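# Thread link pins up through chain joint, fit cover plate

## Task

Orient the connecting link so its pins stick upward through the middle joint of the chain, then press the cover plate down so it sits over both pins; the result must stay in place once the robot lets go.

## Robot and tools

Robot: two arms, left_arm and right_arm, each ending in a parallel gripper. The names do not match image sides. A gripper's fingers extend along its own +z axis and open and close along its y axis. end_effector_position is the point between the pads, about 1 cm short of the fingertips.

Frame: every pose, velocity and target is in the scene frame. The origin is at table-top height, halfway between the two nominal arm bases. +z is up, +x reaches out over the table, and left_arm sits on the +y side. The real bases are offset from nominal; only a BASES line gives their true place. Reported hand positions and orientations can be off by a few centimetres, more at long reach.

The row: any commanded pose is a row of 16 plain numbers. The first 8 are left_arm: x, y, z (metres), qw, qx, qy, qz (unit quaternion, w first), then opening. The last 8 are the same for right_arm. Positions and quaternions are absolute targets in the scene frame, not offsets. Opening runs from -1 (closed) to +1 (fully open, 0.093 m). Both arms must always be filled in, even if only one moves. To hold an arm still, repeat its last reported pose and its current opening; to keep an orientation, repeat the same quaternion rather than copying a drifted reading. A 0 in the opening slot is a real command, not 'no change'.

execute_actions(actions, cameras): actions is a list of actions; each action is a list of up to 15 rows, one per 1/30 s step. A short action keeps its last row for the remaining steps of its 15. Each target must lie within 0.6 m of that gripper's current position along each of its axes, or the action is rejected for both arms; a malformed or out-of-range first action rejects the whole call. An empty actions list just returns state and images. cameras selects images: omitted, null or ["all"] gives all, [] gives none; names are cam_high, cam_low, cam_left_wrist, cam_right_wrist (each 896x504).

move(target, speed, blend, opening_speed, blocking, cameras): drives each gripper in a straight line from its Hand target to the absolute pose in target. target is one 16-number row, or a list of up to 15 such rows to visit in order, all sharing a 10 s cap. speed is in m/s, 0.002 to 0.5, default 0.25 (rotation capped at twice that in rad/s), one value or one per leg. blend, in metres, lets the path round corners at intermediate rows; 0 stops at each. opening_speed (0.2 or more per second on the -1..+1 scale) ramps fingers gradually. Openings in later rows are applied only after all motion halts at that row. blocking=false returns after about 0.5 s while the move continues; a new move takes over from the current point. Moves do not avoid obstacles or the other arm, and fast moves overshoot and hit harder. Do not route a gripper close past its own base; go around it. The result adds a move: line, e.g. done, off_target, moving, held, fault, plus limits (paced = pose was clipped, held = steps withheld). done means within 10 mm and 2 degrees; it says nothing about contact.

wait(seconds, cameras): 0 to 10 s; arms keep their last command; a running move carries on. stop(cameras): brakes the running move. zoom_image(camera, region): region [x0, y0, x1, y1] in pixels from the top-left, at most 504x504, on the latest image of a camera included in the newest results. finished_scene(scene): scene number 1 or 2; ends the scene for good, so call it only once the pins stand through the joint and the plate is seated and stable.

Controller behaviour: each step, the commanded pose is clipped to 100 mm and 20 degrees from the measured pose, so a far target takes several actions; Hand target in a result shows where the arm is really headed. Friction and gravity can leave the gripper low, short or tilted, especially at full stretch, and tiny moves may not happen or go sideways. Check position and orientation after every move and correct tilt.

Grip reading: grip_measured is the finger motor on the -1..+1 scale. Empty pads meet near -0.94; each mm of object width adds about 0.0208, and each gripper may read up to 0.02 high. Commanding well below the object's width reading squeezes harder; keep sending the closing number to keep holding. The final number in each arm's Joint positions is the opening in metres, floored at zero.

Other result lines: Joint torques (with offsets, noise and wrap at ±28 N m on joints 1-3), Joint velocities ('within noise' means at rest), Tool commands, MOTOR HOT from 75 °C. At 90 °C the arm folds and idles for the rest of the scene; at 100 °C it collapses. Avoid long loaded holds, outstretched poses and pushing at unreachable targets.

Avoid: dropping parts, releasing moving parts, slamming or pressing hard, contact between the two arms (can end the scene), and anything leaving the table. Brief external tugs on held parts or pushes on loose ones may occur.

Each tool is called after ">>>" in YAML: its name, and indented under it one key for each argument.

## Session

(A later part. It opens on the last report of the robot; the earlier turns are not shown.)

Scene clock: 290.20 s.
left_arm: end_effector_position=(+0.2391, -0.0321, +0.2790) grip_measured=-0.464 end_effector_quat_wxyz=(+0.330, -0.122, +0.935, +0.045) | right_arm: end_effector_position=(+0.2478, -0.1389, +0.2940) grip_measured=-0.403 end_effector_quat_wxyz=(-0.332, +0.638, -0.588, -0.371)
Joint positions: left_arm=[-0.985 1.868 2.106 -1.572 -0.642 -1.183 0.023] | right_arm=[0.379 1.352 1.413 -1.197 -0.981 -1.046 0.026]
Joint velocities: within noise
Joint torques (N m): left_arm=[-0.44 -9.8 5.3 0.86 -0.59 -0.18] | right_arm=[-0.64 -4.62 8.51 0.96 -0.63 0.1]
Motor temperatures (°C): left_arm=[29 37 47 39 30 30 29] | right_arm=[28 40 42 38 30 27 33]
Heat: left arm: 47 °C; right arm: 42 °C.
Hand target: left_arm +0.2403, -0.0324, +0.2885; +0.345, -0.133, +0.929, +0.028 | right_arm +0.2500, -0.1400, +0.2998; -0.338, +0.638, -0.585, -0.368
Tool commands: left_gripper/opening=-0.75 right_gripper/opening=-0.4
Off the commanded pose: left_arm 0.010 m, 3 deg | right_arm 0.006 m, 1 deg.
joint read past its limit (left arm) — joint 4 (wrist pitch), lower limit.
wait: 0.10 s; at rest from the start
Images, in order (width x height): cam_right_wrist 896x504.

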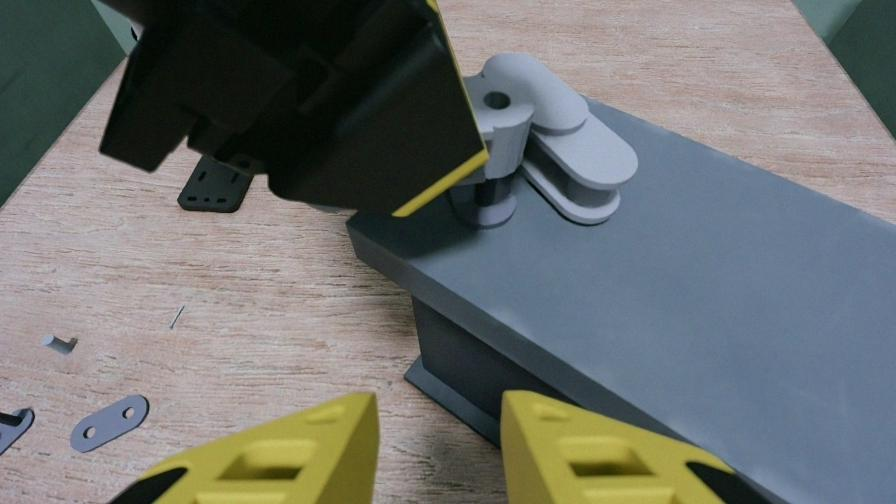

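>>> move:
  target:
    - [0.2395,-0.0322,0.272,0.345,-0.133,0.929,0.028,-0.75,0.25,-0.14,0.2999,-0.338,0.638,-0.585,-0.368,-0.4]
  speed: 0.04
  cameras: ["cam_left_wrist","cam_right_wrist"]

Scene clock: 291.53 s.
left_arm: end_effector_position=(+0.2402, -0.0331, +0.2565) grip_measured=-0.464 end_effector_quat_wxyz=(+0.327, -0.124, +0.935, +0.052) | right_arm: end_effector_position=(+0.2478, -0.1389, +0.2940) grip_measured=-0.403 end_effector_quat_wxyz=(-0.332, +0.638, -0.588, -0.371)
Joint positions: left_arm=[-0.985 1.849 1.985 -1.49 -0.645 -1.193 0.023] | right_arm=[0.379 1.352 1.413 -1.197 -0.981 -1.046 0.026]
Joint velocities: within noise
Joint torques (N m): left_arm=[-0.61 -11.66 5.16 0.86 -0.57 -0.1] | right_arm=[-0.64 -4.64 8.51 0.96 -0.63 0.09]
Motor temperatures (°C): left_arm=[29 38 47 39 30 30 29] | right_arm=[28 40 42 38 30 27 33]
Heat: left arm: 47 °C; right arm: 42 °C.
Hand target: left_arm +0.2393, -0.0320, +0.2718; +0.345, -0.133, +0.929, +0.028 | right_arm +0.2500, -0.1400, +0.2998; -0.338, +0.638, -0.585, -0.368
Off the commanded pose: left_arm 0.016 m, 4 deg | right_arm 0.006 m, 1 deg.
move: off_target (left_arm)
Images, in order (width x height): cam_left_wrist 896x504, cam_right_wrist 896x504.

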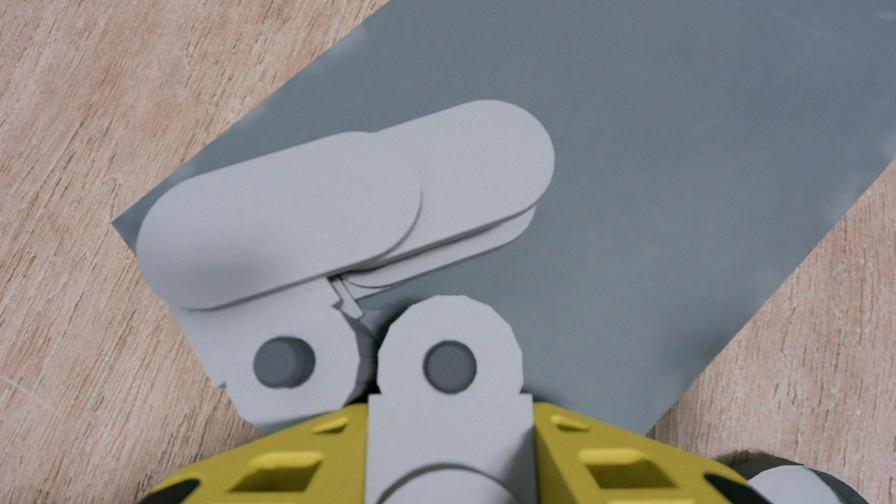

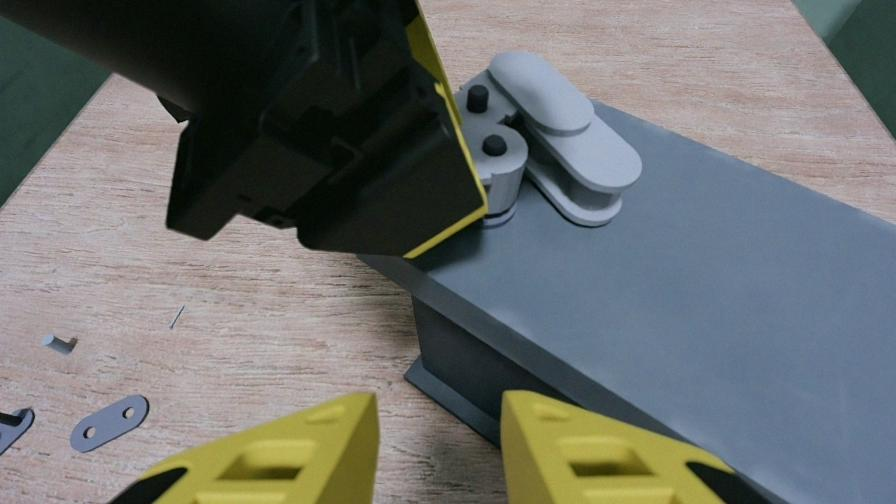

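>>> move:
  target:
    - [0.2395,-0.0322,0.264,0.345,-0.133,0.929,0.028,-0.75,0.25,-0.14,0.2999,-0.338,0.638,-0.585,-0.368,-0.4]
  speed: 0.04
  cameras: ["cam_left_wrist","cam_right_wrist"]

>>> zoom_image:
  camera: "cam_right_wrist"
  region: [430, 40, 650, 260]

Scene clock: 292.60 s.
left_arm: end_effector_position=(+0.2401, -0.0329, +0.2499) grip_measured=-0.464 end_effector_quat_wxyz=(+0.328, -0.125, +0.935, +0.050) | right_arm: end_effector_position=(+0.2478, -0.1389, +0.2940) grip_measured=-0.403 end_effector_quat_wxyz=(-0.332, +0.638, -0.588, -0.371)
Joint positions: left_arm=[-0.985 1.831 1.934 -1.451 -0.645 -1.194 0.023] | right_arm=[0.379 1.352 1.413 -1.197 -0.981 -1.046 0.026]
Joint velocities: within noise
Joint torques (N m): left_arm=[-0.61 -11.3 5.27 0.85 -0.57 -0.08] | right_arm=[-0.65 -4.63 8.53 0.96 -0.62 0.09]
Motor temperatures (°C): left_arm=[29 38 47 39 30 30 29] | right_arm=[28 39 42 38 30 27 33]
Heat: left arm: 47 °C; right arm: 42 °C.
Hand target: left_arm +0.2393, -0.0320, +0.2639; +0.345, -0.133, +0.929, +0.028 | right_arm +0.2500, -0.1400, +0.2998; -0.338, +0.638, -0.585, -0.368
Off the commanded pose: left_arm 0.014 m, 3 deg | right_arm 0.006 m, 1 deg.
move: off_target (left_arm)
Images, in order (width x height): cam_left_wrist 896x504, cam_right_wrist 896x504.

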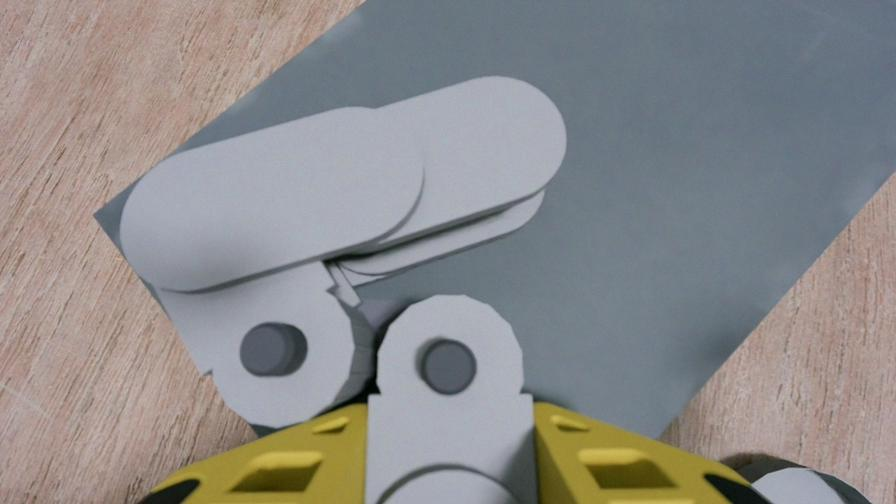

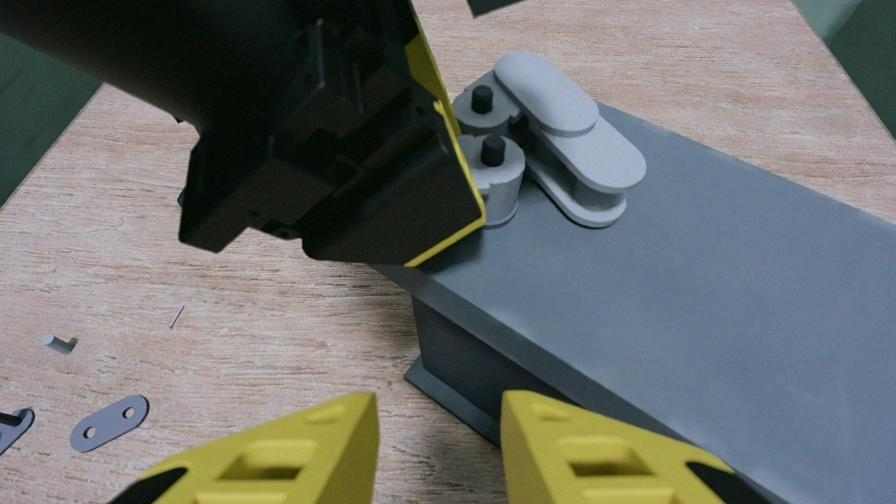

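Scaled by 2.291 from the camera's 896x504 image, which has a finer 1280x720 frame.

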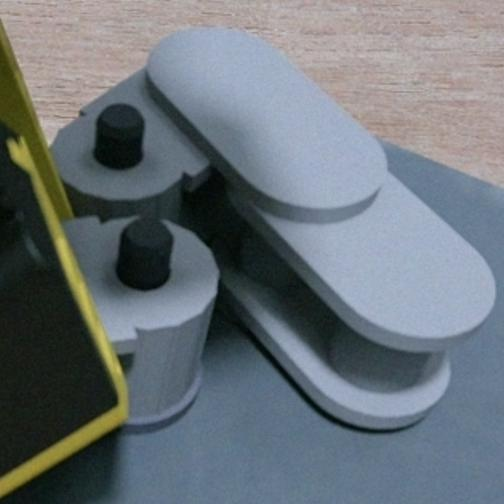

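>>> move:
  target:
    - [0.2385,-0.0322,0.268,0.345,-0.133,0.929,0.028,-0.36,0.25,-0.14,0.2999,-0.338,0.638,-0.585,-0.368,-0.4]
  speed: 0.03
  opening_speed: 0.4
  cameras: ["cam_left_wrist","cam_right_wrist"]

Scene clock: 294.50 s.
left_arm: end_effector_position=(+0.2399, -0.0330, +0.2498) grip_measured=-0.356 end_effector_quat_wxyz=(+0.328, -0.126, +0.935, +0.049) | right_arm: end_effector_position=(+0.2478, -0.1389, +0.2940) grip_measured=-0.403 end_effector_quat_wxyz=(-0.332, +0.638, -0.588, -0.371)
Joint positions: left_arm=[-0.985 1.831 1.934 -1.451 -0.644 -1.195 0.028] | right_arm=[0.379 1.352 1.413 -1.197 -0.981 -1.046 0.026]
Joint velocities: within noise
Joint torques (N m): left_arm=[-0.81 -10.97 6.98 0.68 -0.59 -0.1] | right_arm=[-0.64 -4.62 8.51 0.97 -0.63 0.09]
Motor temperatures (°C): left_arm=[29 38 47 39 30 30 29] | right_arm=[28 39 42 38 30 27 33]
Heat: left arm: 47 °C; right arm: 42 °C.
Hand target: left_arm +0.2383, -0.0319, +0.2677; +0.345, -0.133, +0.929, +0.028 | right_arm +0.2500, -0.1400, +0.2998; -0.338, +0.638, -0.585, -0.368
Off the commanded pose: left_arm 0.018 m, 3 deg | right_arm 0.006 m, 1 deg.
move: off_target (left_arm)
Images, in order (width x height): cam_left_wrist 896x504, cam_right_wrist 896x504.

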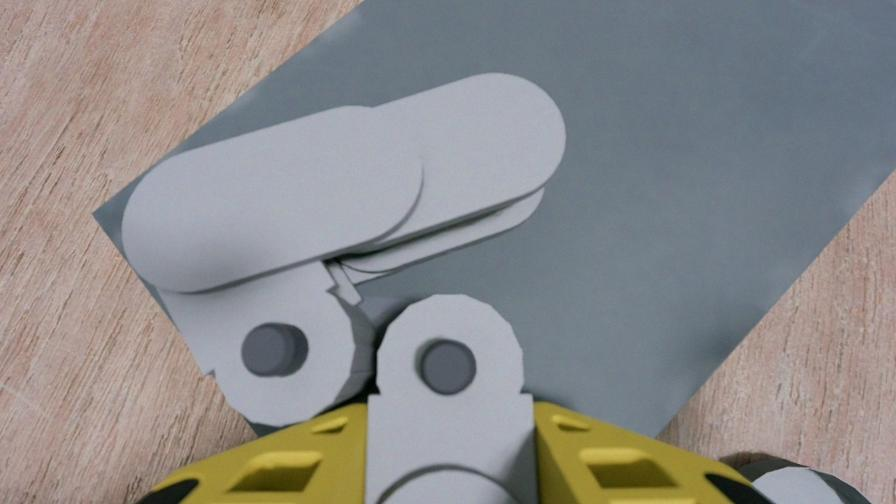

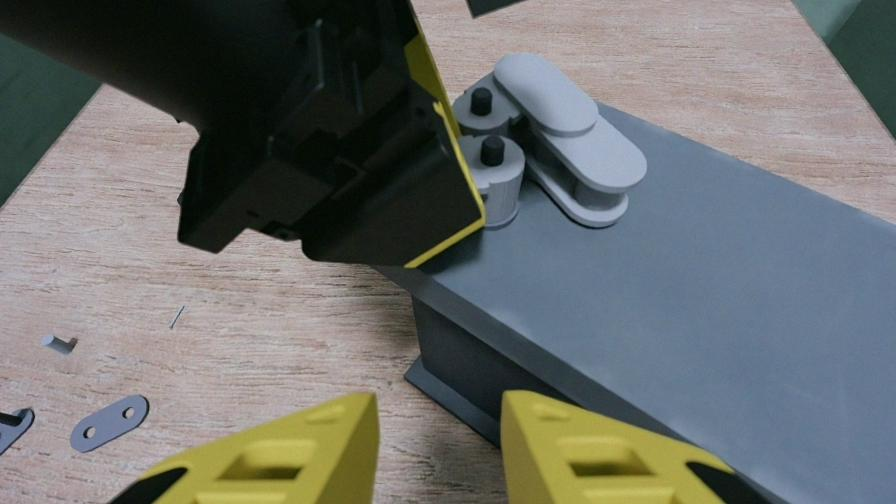

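>>> move:
  target:
    - [0.2385,-0.0322,0.268,0.345,-0.133,0.929,0.028,-0.25,0.25,-0.14,0.2999,-0.338,0.638,-0.585,-0.368,-0.4]
  speed: 0.03
  opening_speed: 0.4
  cameras: ["cam_left_wrist","cam_right_wrist"]

Scene clock: 295.50 s.
left_arm: end_effector_position=(+0.2399, -0.0320, +0.2521) grip_measured=-0.252 end_effector_quat_wxyz=(+0.331, -0.127, +0.934, +0.048) | right_arm: end_effector_position=(+0.2478, -0.1389, +0.2940) grip_measured=-0.403 end_effector_quat_wxyz=(-0.332, +0.638, -0.588, -0.371)
Joint positions: left_arm=[-0.985 1.826 1.934 -1.451 -0.648 -1.195 0.033] | right_arm=[0.379 1.352 1.413 -1.197 -0.981 -1.046 0.026]
Joint velocities: within noise
Joint torques (N m): left_arm=[-0.81 -10.44 6.99 0.69 -0.55 -0.1] | right_arm=[-0.64 -4.62 8.49 0.96 -0.63 0.09]
Motor temperatures (°C): left_arm=[29 38 47 39 30 30 29] | right_arm=[28 39 42 38 30 27 33]
Heat: left arm: 47 °C; right arm: 42 °C.
Hand target: left_arm +0.2383, -0.0319, +0.2678; +0.345, -0.133, +0.929, +0.028 | right_arm +0.2500, -0.1400, +0.2998; -0.338, +0.638, -0.585, -0.368
Off the commanded pose: left_arm 0.016 m, 3 deg | right_arm 0.006 m, 1 deg.
move: off_target (left_arm)
Images, in order (width x height): cam_left_wrist 896x504, cam_right_wrist 896x504.

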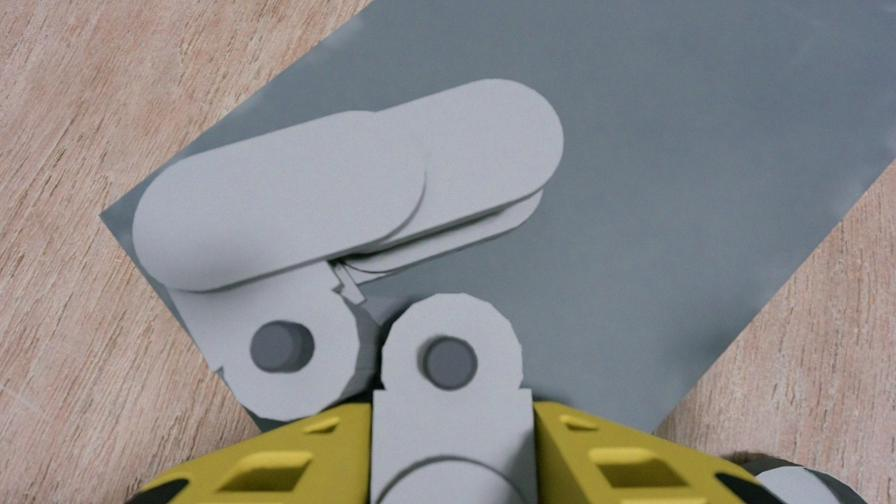

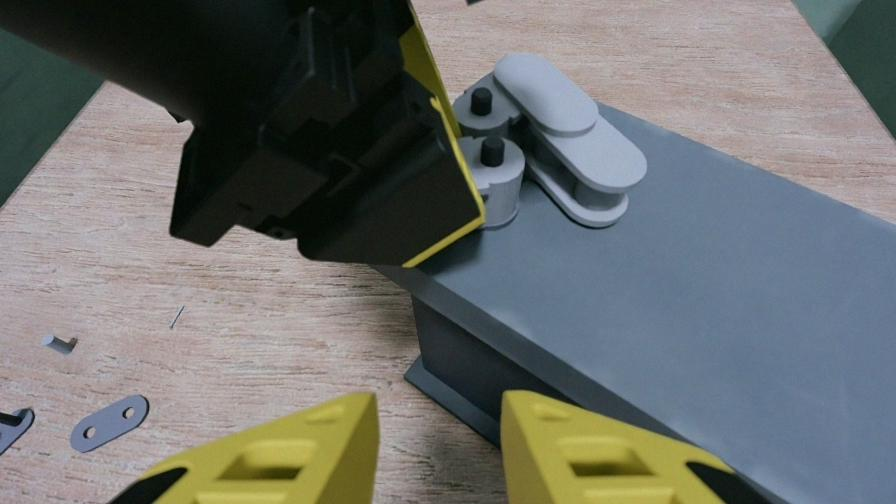

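>>> move:
  target:
    - [0.2385,-0.0322,0.268,0.345,-0.133,0.929,0.028,-0.15,0.25,-0.14,0.2999,-0.338,0.638,-0.585,-0.368,-0.4]
    - [0.225,-0.035,0.290,0.345,-0.133,0.929,0.028,-0.15,0.25,-0.14,0.2999,-0.338,0.638,-0.585,-0.368,-0.4]
  speed: 0.04
  opening_speed: 0.4
  cameras: ["cam_left_wrist","cam_right_wrist"]

Scene clock: 297.70 s.
left_arm: end_effector_position=(+0.2269, -0.0370, +0.2845) grip_measured=-0.152 end_effector_quat_wxyz=(+0.343, -0.127, +0.931, +0.025) | right_arm: end_effector_position=(+0.2478, -0.1389, +0.2940) grip_measured=-0.403 end_effector_quat_wxyz=(-0.332, +0.638, -0.588, -0.371)
Joint positions: left_arm=[-1.026 1.826 2.063 -1.548 -0.659 -1.226 0.038] | right_arm=[0.379 1.352 1.413 -1.197 -0.981 -1.046 0.026]
Joint velocities: within noise
Joint torques (N m): left_arm=[-0.64 -7.87 6.68 0.55 -0.57 -0.24] | right_arm=[-0.65 -4.63 8.51 0.96 -0.63 0.1]
Motor temperatures (°C): left_arm=[29 38 47 39 30 30 29] | right_arm=[28 39 42 38 30 27 33]
Heat: left arm: 47 °C; right arm: 42 °C.
Hand target: left_arm +0.2250, -0.0349, +0.2897; +0.347, -0.131, +0.928, +0.024 | right_arm +0.2500, -0.1400, +0.2998; -0.338, +0.638, -0.585, -0.368
Off the commanded pose: left_arm 0.006 m, 1 deg | right_arm 0.006 m, 1 deg.
joint sent to its limit (left arm) — joint 4 (wrist pitch), lower limit. The joint targets still meet the commanded pose.
move: done
Images, in order (width x height): cam_left_wrist 896x504, cam_right_wrist 896x504.

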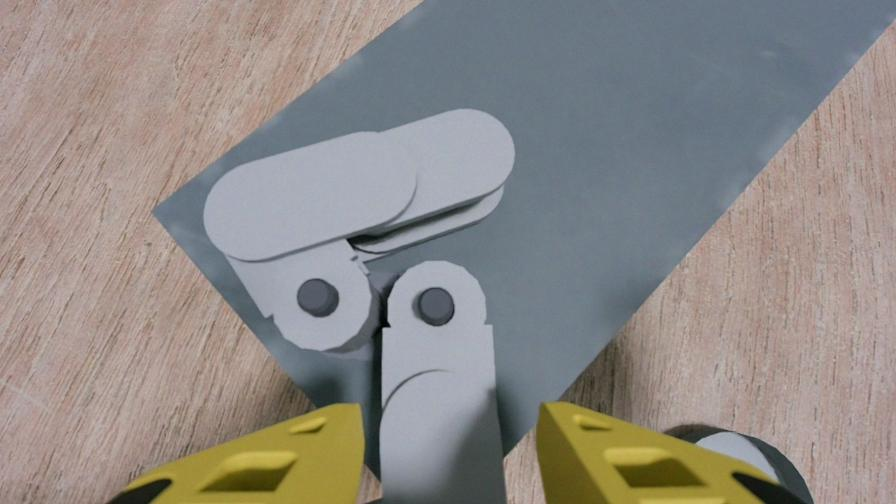

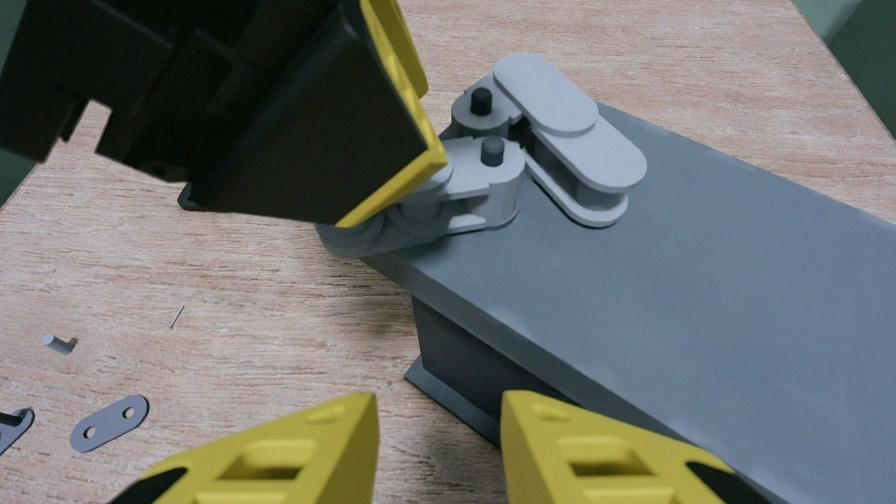

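>>> move:
  target:
    - [0.19,-0.02,0.335,0.3417,0.041,0.9388,-0.0149,-0.15,0.25,-0.14,0.2999,-0.338,0.638,-0.585,-0.368,-0.4]
    - [0.16,0.12,0.34,0.3417,-0.041,0.9388,0.0149,-0.15,0.25,-0.14,0.2999,-0.338,0.638,-0.585,-0.368,-0.4]
  speed: 0.2
  blend: 0.02

Scene clock: 301.60 s.
left_arm: end_effector_position=(+0.1616, +0.1201, +0.3443) grip_measured=-0.152 end_effector_quat_wxyz=(+0.365, -0.042, +0.930, -0.007) | right_arm: end_effector_position=(+0.2478, -0.1389, +0.2940) grip_measured=-0.403 end_effector_quat_wxyz=(-0.332, +0.638, -0.588, -0.371)
Joint positions: left_arm=[-0.848 1.191 1.707 -1.56 -0.558 -0.803 0.038] | right_arm=[0.379 1.352 1.413 -1.197 -0.981 -1.046 0.026]
Joint velocities: within noise
Joint torques (N m): left_arm=[0.28 -1.24 4.1 1.16 -0.23 0.16] | right_arm=[-0.65 -4.64 8.51 0.97 -0.63 0.09]
Motor temperatures (°C): left_arm=[29 38 46 39 30 30 29] | right_arm=[28 39 42 38 30 27 32]
Heat: left arm: 46 °C; right arm: 42 °C.
Hand target: left_arm +0.1604, +0.1202, +0.3396; +0.356, -0.034, +0.934, -0.002 | right_arm +0.2500, -0.1400, +0.2998; -0.338, +0.638, -0.585, -0.368
Off the commanded pose: left_arm 0.005 m, 4 deg | right_arm 0.006 m, 1 deg.
joint sent to its limit (left arm) — joint 4 (wrist pitch), lower limit. The joint targets are off in orientation, not in position.
move: off_target (left_arm)

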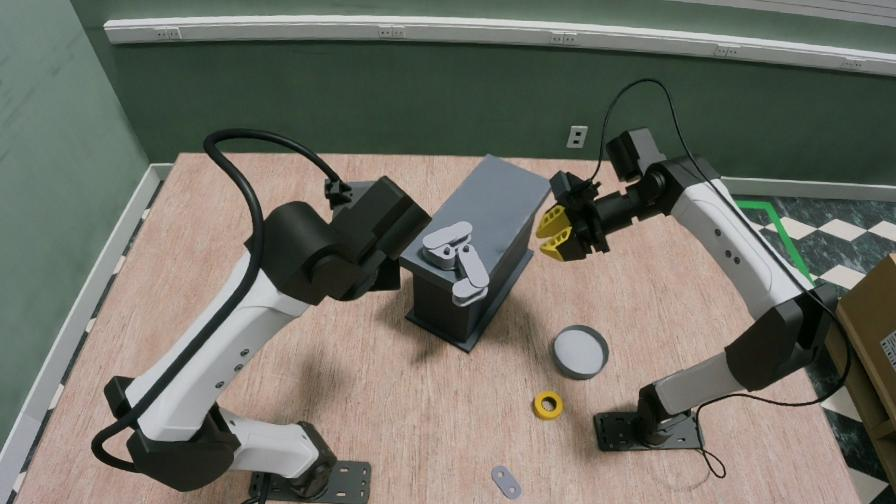

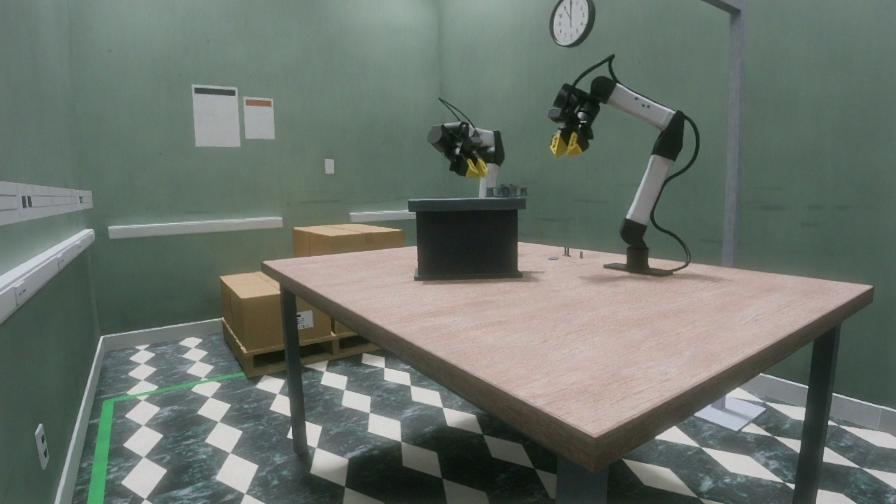

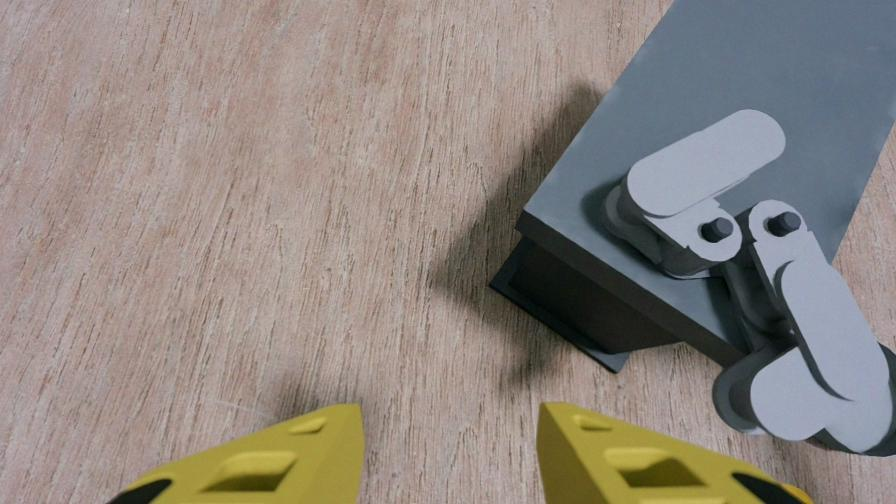

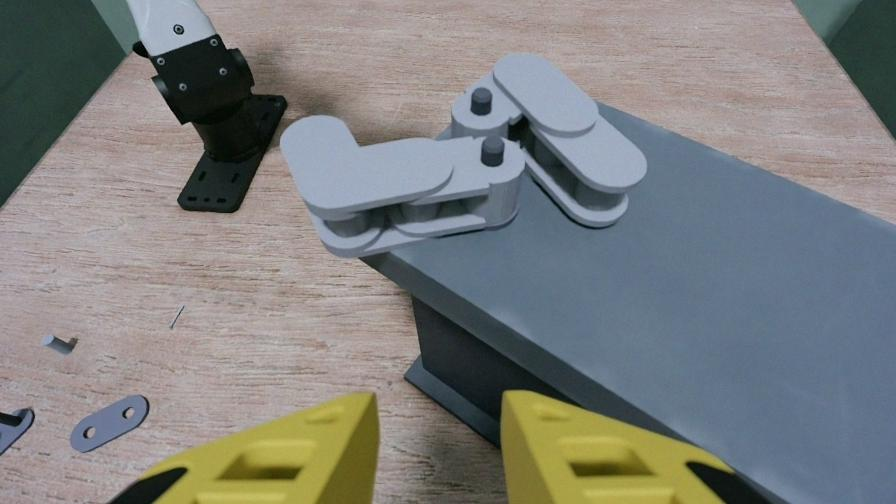

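>>> zoom_image:
  camera: "cam_right_wrist"
  region: [270, 30, 670, 270]

>>> zoom_image:
  camera: "cam_right_wrist"
  region: [0, 280, 240, 460]

Scaled by 1.260 from the camera's 896x504 image, which has a finer 1280x720 frame.

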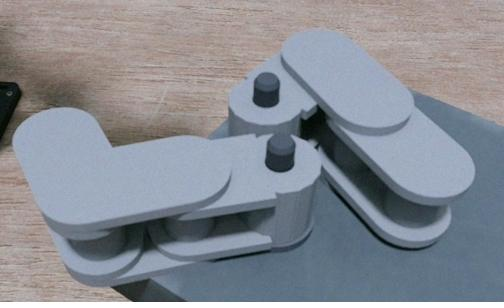

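Scaled by 2.100 from the camera's 896x504 image, which has a finer 1280x720 frame.

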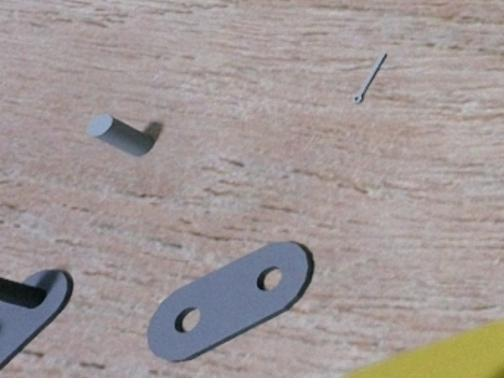

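>>> move:
  target:
    - [0.16,0.12,0.34,0.3417,-0.041,0.9388,0.0149,-0.15,0.15,-0.14,0.25,0.3576,-0.4661,0.7478,0.3095,0.0]
    - [0.16,0.12,0.34,0.3417,-0.041,0.9388,0.0149,-0.15,-0.02,-0.08,0.11,0.3655,-0.2739,0.8823,0.1135,0.0]
  speed: 0.2
  blend: 0.03

Scene clock: 306.30 s.
left_arm: end_effector_position=(+0.1616, +0.1200, +0.3442) grip_measured=-0.152 end_effector_quat_wxyz=(+0.365, -0.042, +0.930, -0.007) | right_arm: end_effector_position=(-0.0162, -0.0829, +0.1096) grip_measured=-0.002 end_effector_quat_wxyz=(+0.365, -0.275, +0.882, +0.115)
Joint positions: left_arm=[-0.848 1.191 1.707 -1.56 -0.557 -0.802 0.038] | right_arm=[2.204 1.606 1.065 -1.049 0.786 1.599 0.045]
Joint velocities: within noise
Joint torques (N m): left_arm=[0.29 -1.22 4.1 1.16 -0.22 0.11] | right_arm=[0.34 -4.98 7.97 0.2 0.38 0.26]
Motor temperatures (°C): left_arm=[29 38 46 39 29 30 29] | right_arm=[28 39 42 38 30 27 32]
Heat: left arm: 46 °C; right arm: 42 °C.
Hand target: left_arm +0.1604, +0.1202, +0.3396; +0.356, -0.035, +0.934, -0.002 | right_arm -0.0200, -0.0800, +0.1099; +0.365, -0.274, +0.882, +0.114
Off the commanded pose: left_arm 0.005 m, 4 deg | right_arm 0.005 m, 0 deg.
joint sent to its limit (left arm) — joint 4 (wrist pitch), lower limit. The joint targets are off in orientation, not in position.
move: off_target (left_arm)

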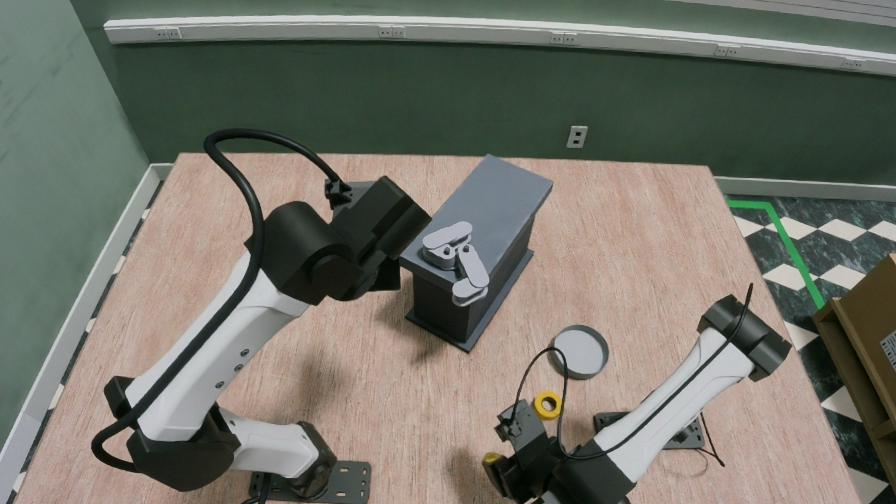

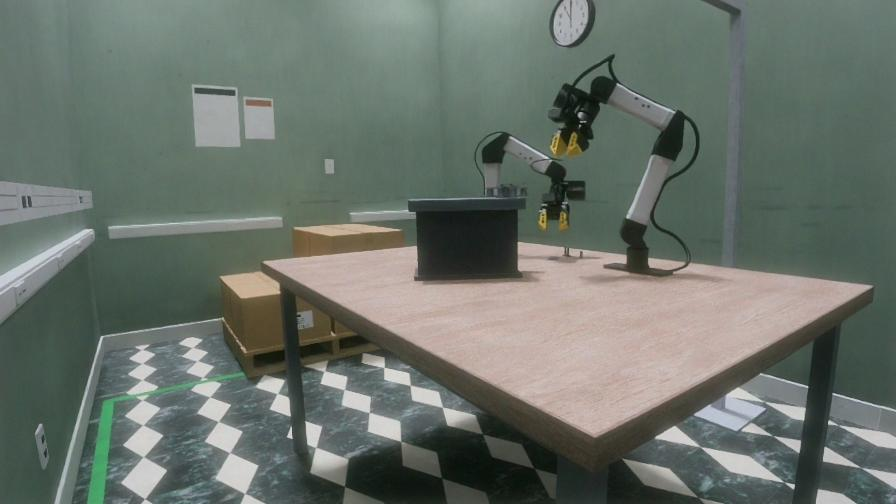

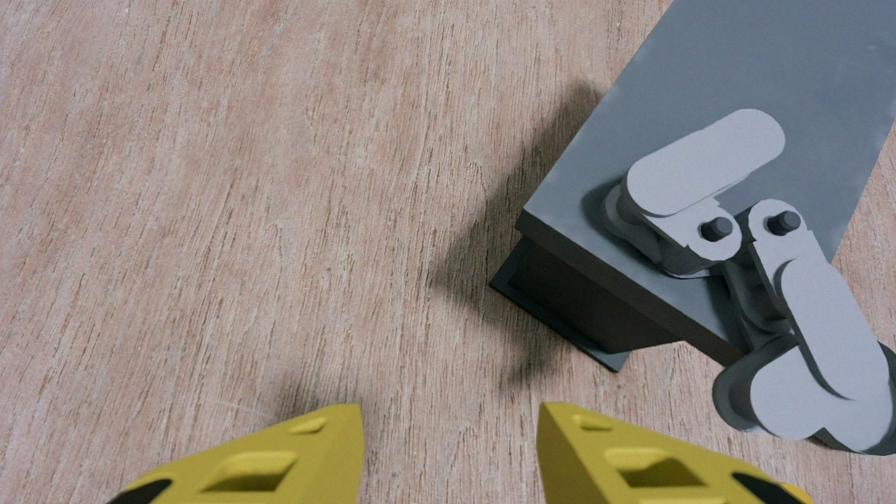

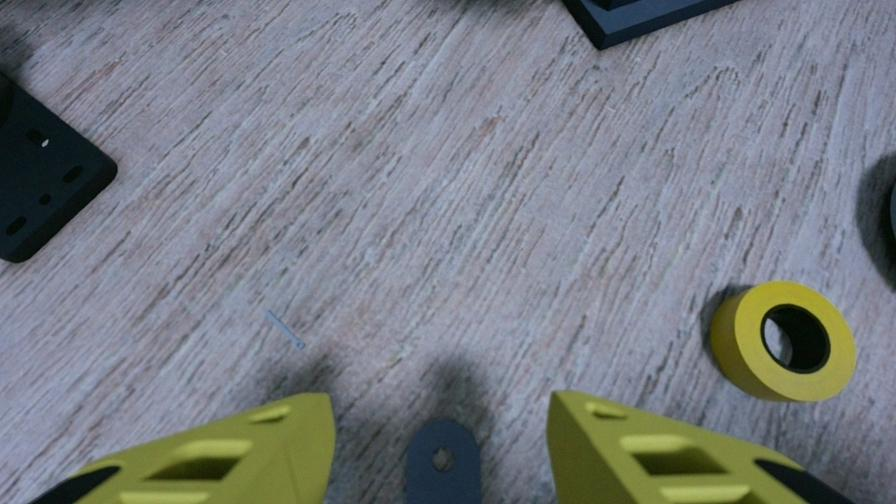

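>>> move:
  target:
    - [0.16,0.12,0.34,0.3417,-0.041,0.9388,0.0149,-0.15,-0.028,-0.077,0.03,0.3655,-0.2739,0.8823,0.1135,-0.05]
  speed: 0.1
  cameras: ["cam_right_wrist"]

Scene clock: 309.07 s.
left_arm: end_effector_position=(+0.1616, +0.1200, +0.3442) grip_measured=-0.152 end_effector_quat_wxyz=(+0.365, -0.042, +0.930, -0.007) | right_arm: end_effector_position=(-0.0274, -0.0741, +0.0367) grip_measured=-0.047 end_effector_quat_wxyz=(+0.364, -0.271, +0.883, +0.118)
Joint positions: left_arm=[-0.848 1.191 1.707 -1.56 -0.557 -0.802 0.038] | right_arm=[2.218 1.781 0.943 -0.759 0.786 1.624 0.043]
Joint velocities: within noise
Joint torques (N m): left_arm=[0.31 -1.22 4.08 1.16 -0.22 0.11] | right_arm=[0.53 -6.32 4.46 0.35 0.37 0.25]
Motor temperatures (°C): left_arm=[29 37 46 39 29 30 29] | right_arm=[28 39 42 37 30 27 32]
Heat: left arm: 46 °C; right arm: 42 °C.
Hand target: left_arm +0.1605, +0.1202, +0.3396; +0.356, -0.034, +0.934, -0.002 | right_arm -0.0280, -0.0770, +0.0302; +0.365, -0.274, +0.882, +0.114
Off the commanded pose: left_arm 0.005 m, 4 deg | right_arm 0.007 m, 1 deg.
joint sent to its limit (left arm) — joint 4 (wrist pitch), lower limit. The joint targets are off in orientation, not in position.
move: off_target (left_arm)
Images, in order (width x height): cam_right_wrist 896x504.

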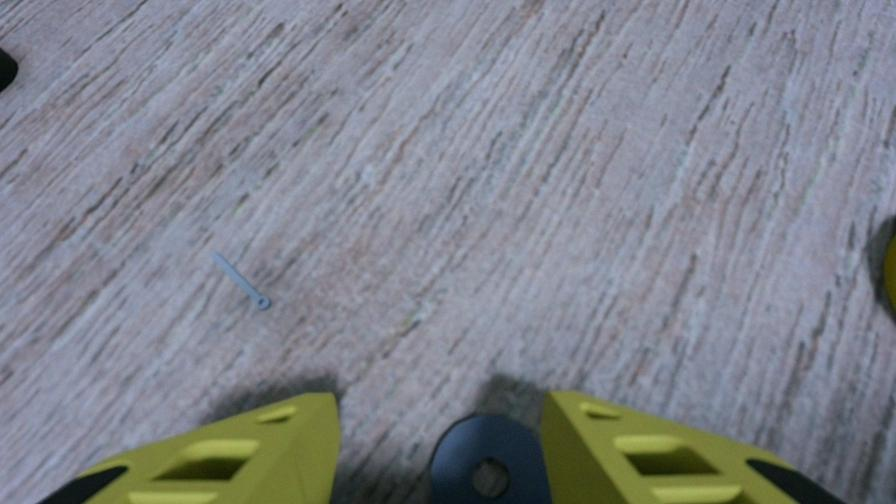

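>>> move:
  target:
    - [0.16,0.12,0.34,0.3417,-0.041,0.9388,0.0149,-0.15,-0.0285,-0.090,0.024,0.3655,-0.2739,0.8823,0.1135,-0.05]
  speed: 0.06
  cameras: ["cam_right_wrist"]

Scene clock: 310.97 s.
left_arm: end_effector_position=(+0.1616, +0.1200, +0.3442) grip_measured=-0.152 end_effector_quat_wxyz=(+0.365, -0.042, +0.930, -0.007) | right_arm: end_effector_position=(-0.0279, -0.0871, +0.0284) grip_measured=-0.047 end_effector_quat_wxyz=(+0.366, -0.273, +0.882, +0.115)
Joint positions: left_arm=[-0.848 1.191 1.707 -1.56 -0.557 -0.802 0.038] | right_arm=[2.248 1.781 0.901 -0.756 0.786 1.666 0.043]
Joint velocities: within noise
Joint torques (N m): left_arm=[0.31 -1.24 4.1 1.16 -0.22 0.11] | right_arm=[0.53 -7.1 4.16 0.31 0.36 0.27]
Motor temperatures (°C): left_arm=[29 37 46 39 29 30 29] | right_arm=[28 39 42 37 30 27 32]
Heat: left arm: 46 °C; right arm: 42 °C.
Hand target: left_arm +0.1605, +0.1202, +0.3396; +0.356, -0.034, +0.934, -0.002 | right_arm -0.0285, -0.0900, +0.0241; +0.365, -0.274, +0.882, +0.114
Off the commanded pose: left_arm 0.005 m, 4 deg | right_arm 0.005 m, 0 deg.
joint sent to its limit (left arm) — joint 4 (wrist pitch), lower limit. The joint targets are off in orientation, not in position.
move: off_target (left_arm)
Images, in order (width x height): cam_right_wrist 896x504.

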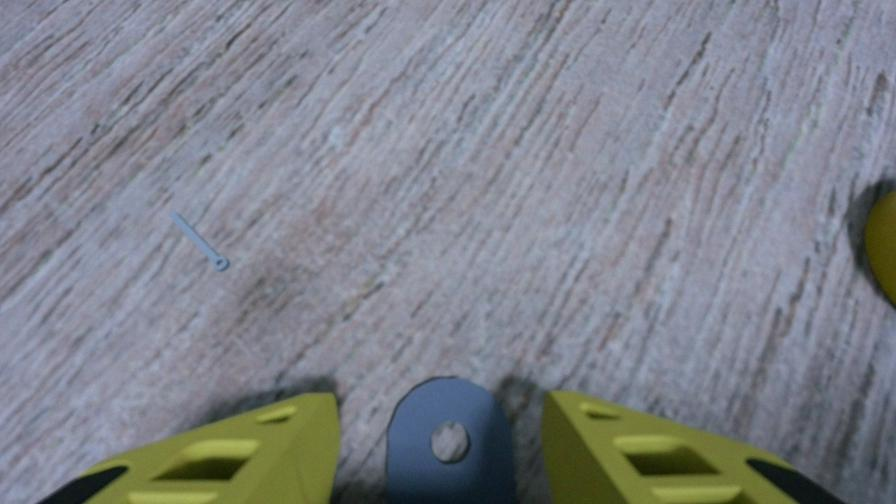

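>>> move:
  target:
    - [0.16,0.12,0.34,0.3417,-0.041,0.9388,0.0149,-0.15,-0.029,-0.091,0.013,0.3655,-0.2739,0.8823,0.1135,-0.05]
  speed: 0.04
  cameras: ["cam_right_wrist"]

>>> move:
  target:
    - [0.16,0.12,0.34,0.3417,-0.041,0.9388,0.0149,-0.15,-0.029,-0.091,0.013,0.3655,-0.2739,0.8823,0.1135,-0.7]
  opening_speed: 0.8
  cameras: ["cam_right_wrist"]

Scene clock: 312.57 s.
left_arm: end_effector_position=(+0.1616, +0.1200, +0.3442) grip_measured=-0.152 end_effector_quat_wxyz=(+0.365, -0.042, +0.930, -0.007) | right_arm: end_effector_position=(-0.0288, -0.0874, +0.0202) grip_measured=-0.047 end_effector_quat_wxyz=(+0.365, -0.271, +0.883, +0.119)
Joint positions: left_arm=[-0.848 1.191 1.707 -1.56 -0.557 -0.802 0.038] | right_arm=[2.252 1.798 0.881 -0.713 0.786 1.672 0.043]
Joint velocities: within noise
Joint torques (N m): left_arm=[0.29 -1.25 4.1 1.16 -0.22 0.11] | right_arm=[0.57 -5.97 4.05 0.36 0.35 0.26]
Motor temperatures (°C): left_arm=[29 37 46 39 29 30 29] | right_arm=[28 39 42 37 30 27 32]
Heat: left arm: 46 °C; right arm: 42 °C.
Hand target: left_arm +0.1605, +0.1202, +0.3396; +0.356, -0.034, +0.934, -0.002 | right_arm -0.0289, -0.0912, +0.0131; +0.366, -0.274, +0.882, +0.113
Off the commanded pose: left_arm 0.005 m, 4 deg | right_arm 0.008 m, 1 deg.
joint sent to its limit (left arm) — joint 4 (wrist pitch), lower limit. The joint targets are off in orientation, not in position.
move: off_target (left_arm)
Images, in order (width x height): cam_right_wrist 896x504.

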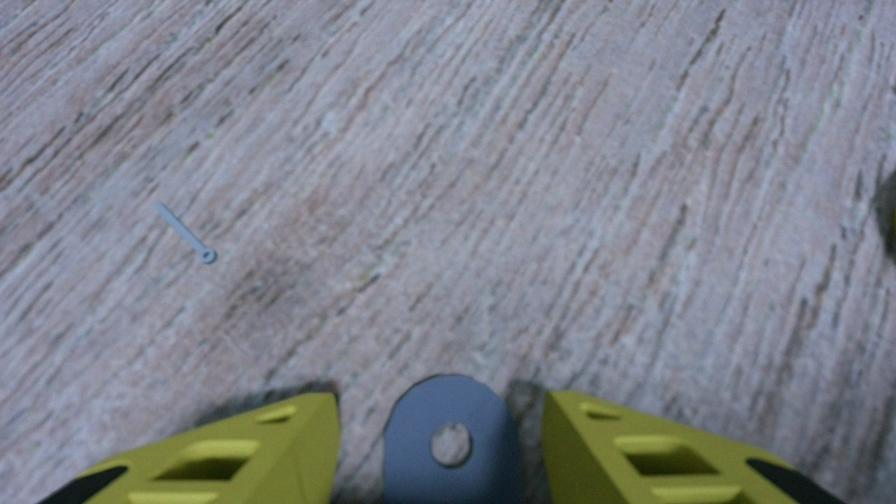

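Scene clock: 313.60 s.
left_arm: end_effector_position=(+0.1616, +0.1200, +0.3442) grip_measured=-0.152 end_effector_quat_wxyz=(+0.365, -0.042, +0.930, -0.007) | right_arm: end_effector_position=(-0.0289, -0.0873, +0.0202) grip_measured=-0.697 end_effector_quat_wxyz=(+0.364, -0.271, +0.883, +0.120)
Joint positions: left_arm=[-0.848 1.191 1.707 -1.56 -0.557 -0.802 0.038] | right_arm=[2.252 1.798 0.881 -0.712 0.786 1.672 0.012]
Joint velocities: within noise
Joint torques (N m): left_arm=[0.31 -1.22 4.1 1.16 -0.22 0.11] | right_arm=[0.55 -5.96 4.05 0.33 0.36 0.25]
Motor temperatures (°C): left_arm=[29 37 46 39 29 30 29] | right_arm=[28 39 42 37 30 27 32]
Heat: left arm: 46 °C; right arm: 42 °C.
Hand target: left_arm +0.1605, +0.1202, +0.3396; +0.356, -0.034, +0.934, -0.002 | right_arm -0.0289, -0.0912, +0.0131; +0.365, -0.274, +0.882, +0.113
Off the commanded pose: left_arm 0.005 m, 4 deg | right_arm 0.008 m, 1 deg.
joint sent to its limit (left arm) — joint 4 (wrist pitch), lower limit. The joint targets are off in orientation, not in position.
move: off_target (left_arm)
Images, in order (width x height): cam_right_wrist 896x504.

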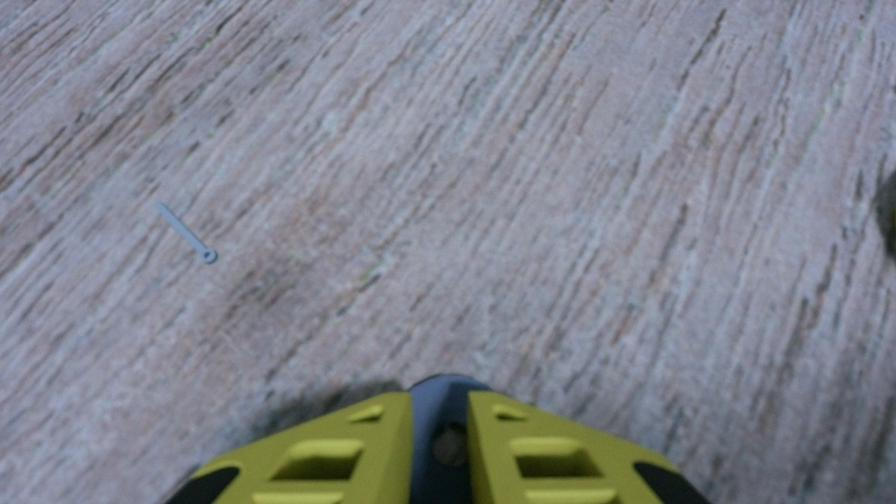

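>>> move:
  target:
    - [0.16,0.12,0.34,0.3417,-0.041,0.9388,0.0149,-0.15,-0.029,-0.091,0.013,0.3655,-0.2739,0.8823,0.1135,-0.15]
    - [0.16,0.12,0.34,0.3417,-0.041,0.9388,0.0149,-0.15,-0.0295,-0.0915,0.006,0.3655,-0.2739,0.8823,0.1135,-0.15]
  speed: 0.04
  cameras: ["cam_right_wrist"]

Scene clock: 315.67 s.
left_arm: end_effector_position=(+0.1616, +0.1200, +0.3442) grip_measured=-0.152 end_effector_quat_wxyz=(+0.365, -0.042, +0.930, -0.007) | right_arm: end_effector_position=(-0.0289, -0.0873, +0.0134) grip_measured=-0.153 end_effector_quat_wxyz=(+0.365, -0.270, +0.883, +0.119)
Joint positions: left_arm=[-0.848 1.191 1.707 -1.56 -0.557 -0.802 0.038] | right_arm=[2.252 1.817 0.872 -0.685 0.786 1.676 0.038]
Joint velocities: within noise
Joint torques (N m): left_arm=[0.29 -1.22 4.1 1.16 -0.23 0.11] | right_arm=[0.75 -6 3.93 0.32 0.35 0.25]
Motor temperatures (°C): left_arm=[29 37 46 39 29 30 29] | right_arm=[28 39 42 37 30 27 32]
Heat: left arm: 46 °C; right arm: 42 °C.
Hand target: left_arm +0.1605, +0.1202, +0.3396; +0.356, -0.034, +0.934, -0.002 | right_arm -0.0294, -0.0916, +0.0062; +0.365, -0.274, +0.882, +0.113
Off the commanded pose: left_arm 0.005 m, 4 deg | right_arm 0.008 m, 1 deg.
joint sent to its limit (left arm) — joint 4 (wrist pitch), lower limit. The joint targets are off in orientation, not in position.
move: off_target (left_arm)
Images, in order (width x height): cam_right_wrist 896x504.

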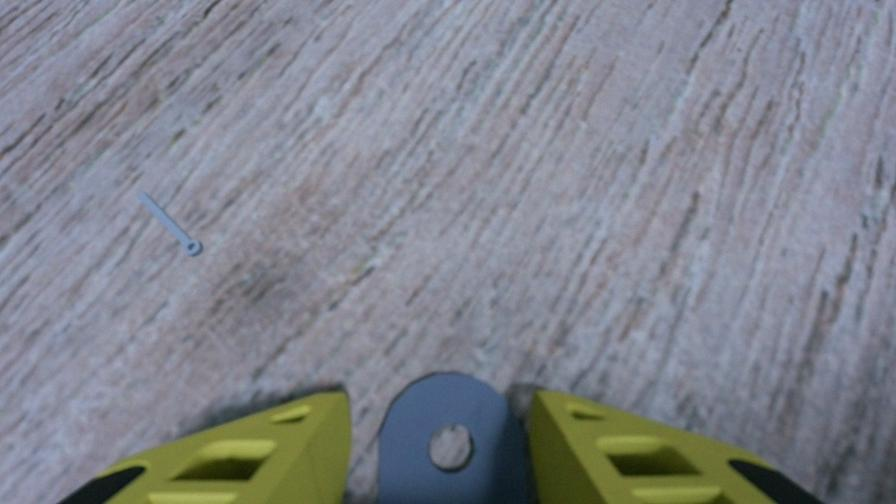

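>>> move:
  target:
    - [0.16,0.12,0.34,0.3417,-0.041,0.9388,0.0149,-0.15,-0.0295,-0.0915,0.006,0.3655,-0.2739,0.8823,0.1135,-0.6]
  opening_speed: 0.6
  cameras: ["cam_right_wrist"]

Scene clock: 317.30 s.
left_arm: end_effector_position=(+0.1616, +0.1200, +0.3442) grip_measured=-0.152 end_effector_quat_wxyz=(+0.365, -0.042, +0.930, -0.007) | right_arm: end_effector_position=(-0.0289, -0.0872, +0.0134) grip_measured=-0.467 end_effector_quat_wxyz=(+0.364, -0.270, +0.883, +0.120)
Joint positions: left_arm=[-0.848 1.191 1.707 -1.56 -0.557 -0.802 0.038] | right_arm=[2.252 1.817 0.872 -0.685 0.786 1.676 0.023]
Joint velocities: within noise
Joint torques (N m): left_arm=[0.31 -1.22 4.1 1.16 -0.22 0.11] | right_arm=[0.76 -6.01 3.93 0.32 0.35 0.25]
Motor temperatures (°C): left_arm=[29 36 46 39 29 30 29] | right_arm=[28 39 41 37 30 27 32]
Heat: left arm: 46 °C; right arm: 41 °C.
Hand target: left_arm +0.1605, +0.1202, +0.3396; +0.356, -0.034, +0.934, -0.002 | right_arm -0.0294, -0.0916, +0.0062; +0.365, -0.274, +0.882, +0.113
Off the commanded pose: left_arm 0.005 m, 4 deg | right_arm 0.009 m, 1 deg.
joint sent to its limit (left arm) — joint 4 (wrist pitch), lower limit. The joint targets are off in orientation, not in position.
move: off_target (left_arm)
Images, in order (width x height): cam_right_wrist 896x504.

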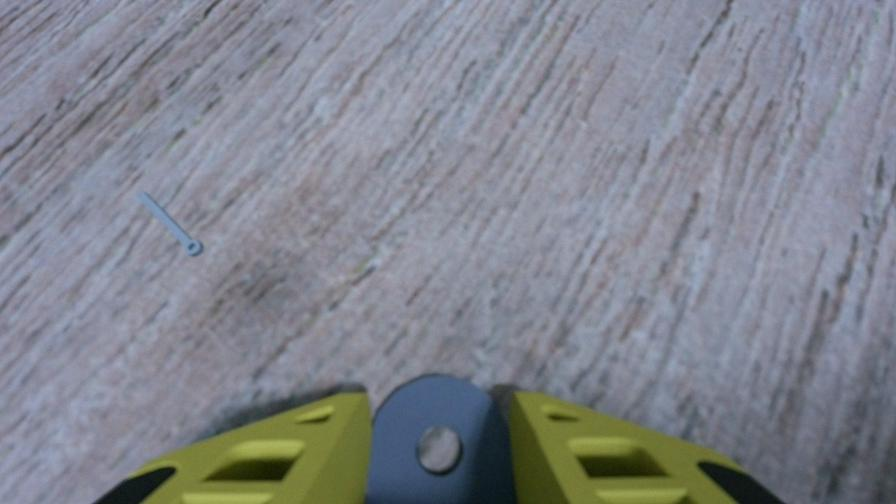

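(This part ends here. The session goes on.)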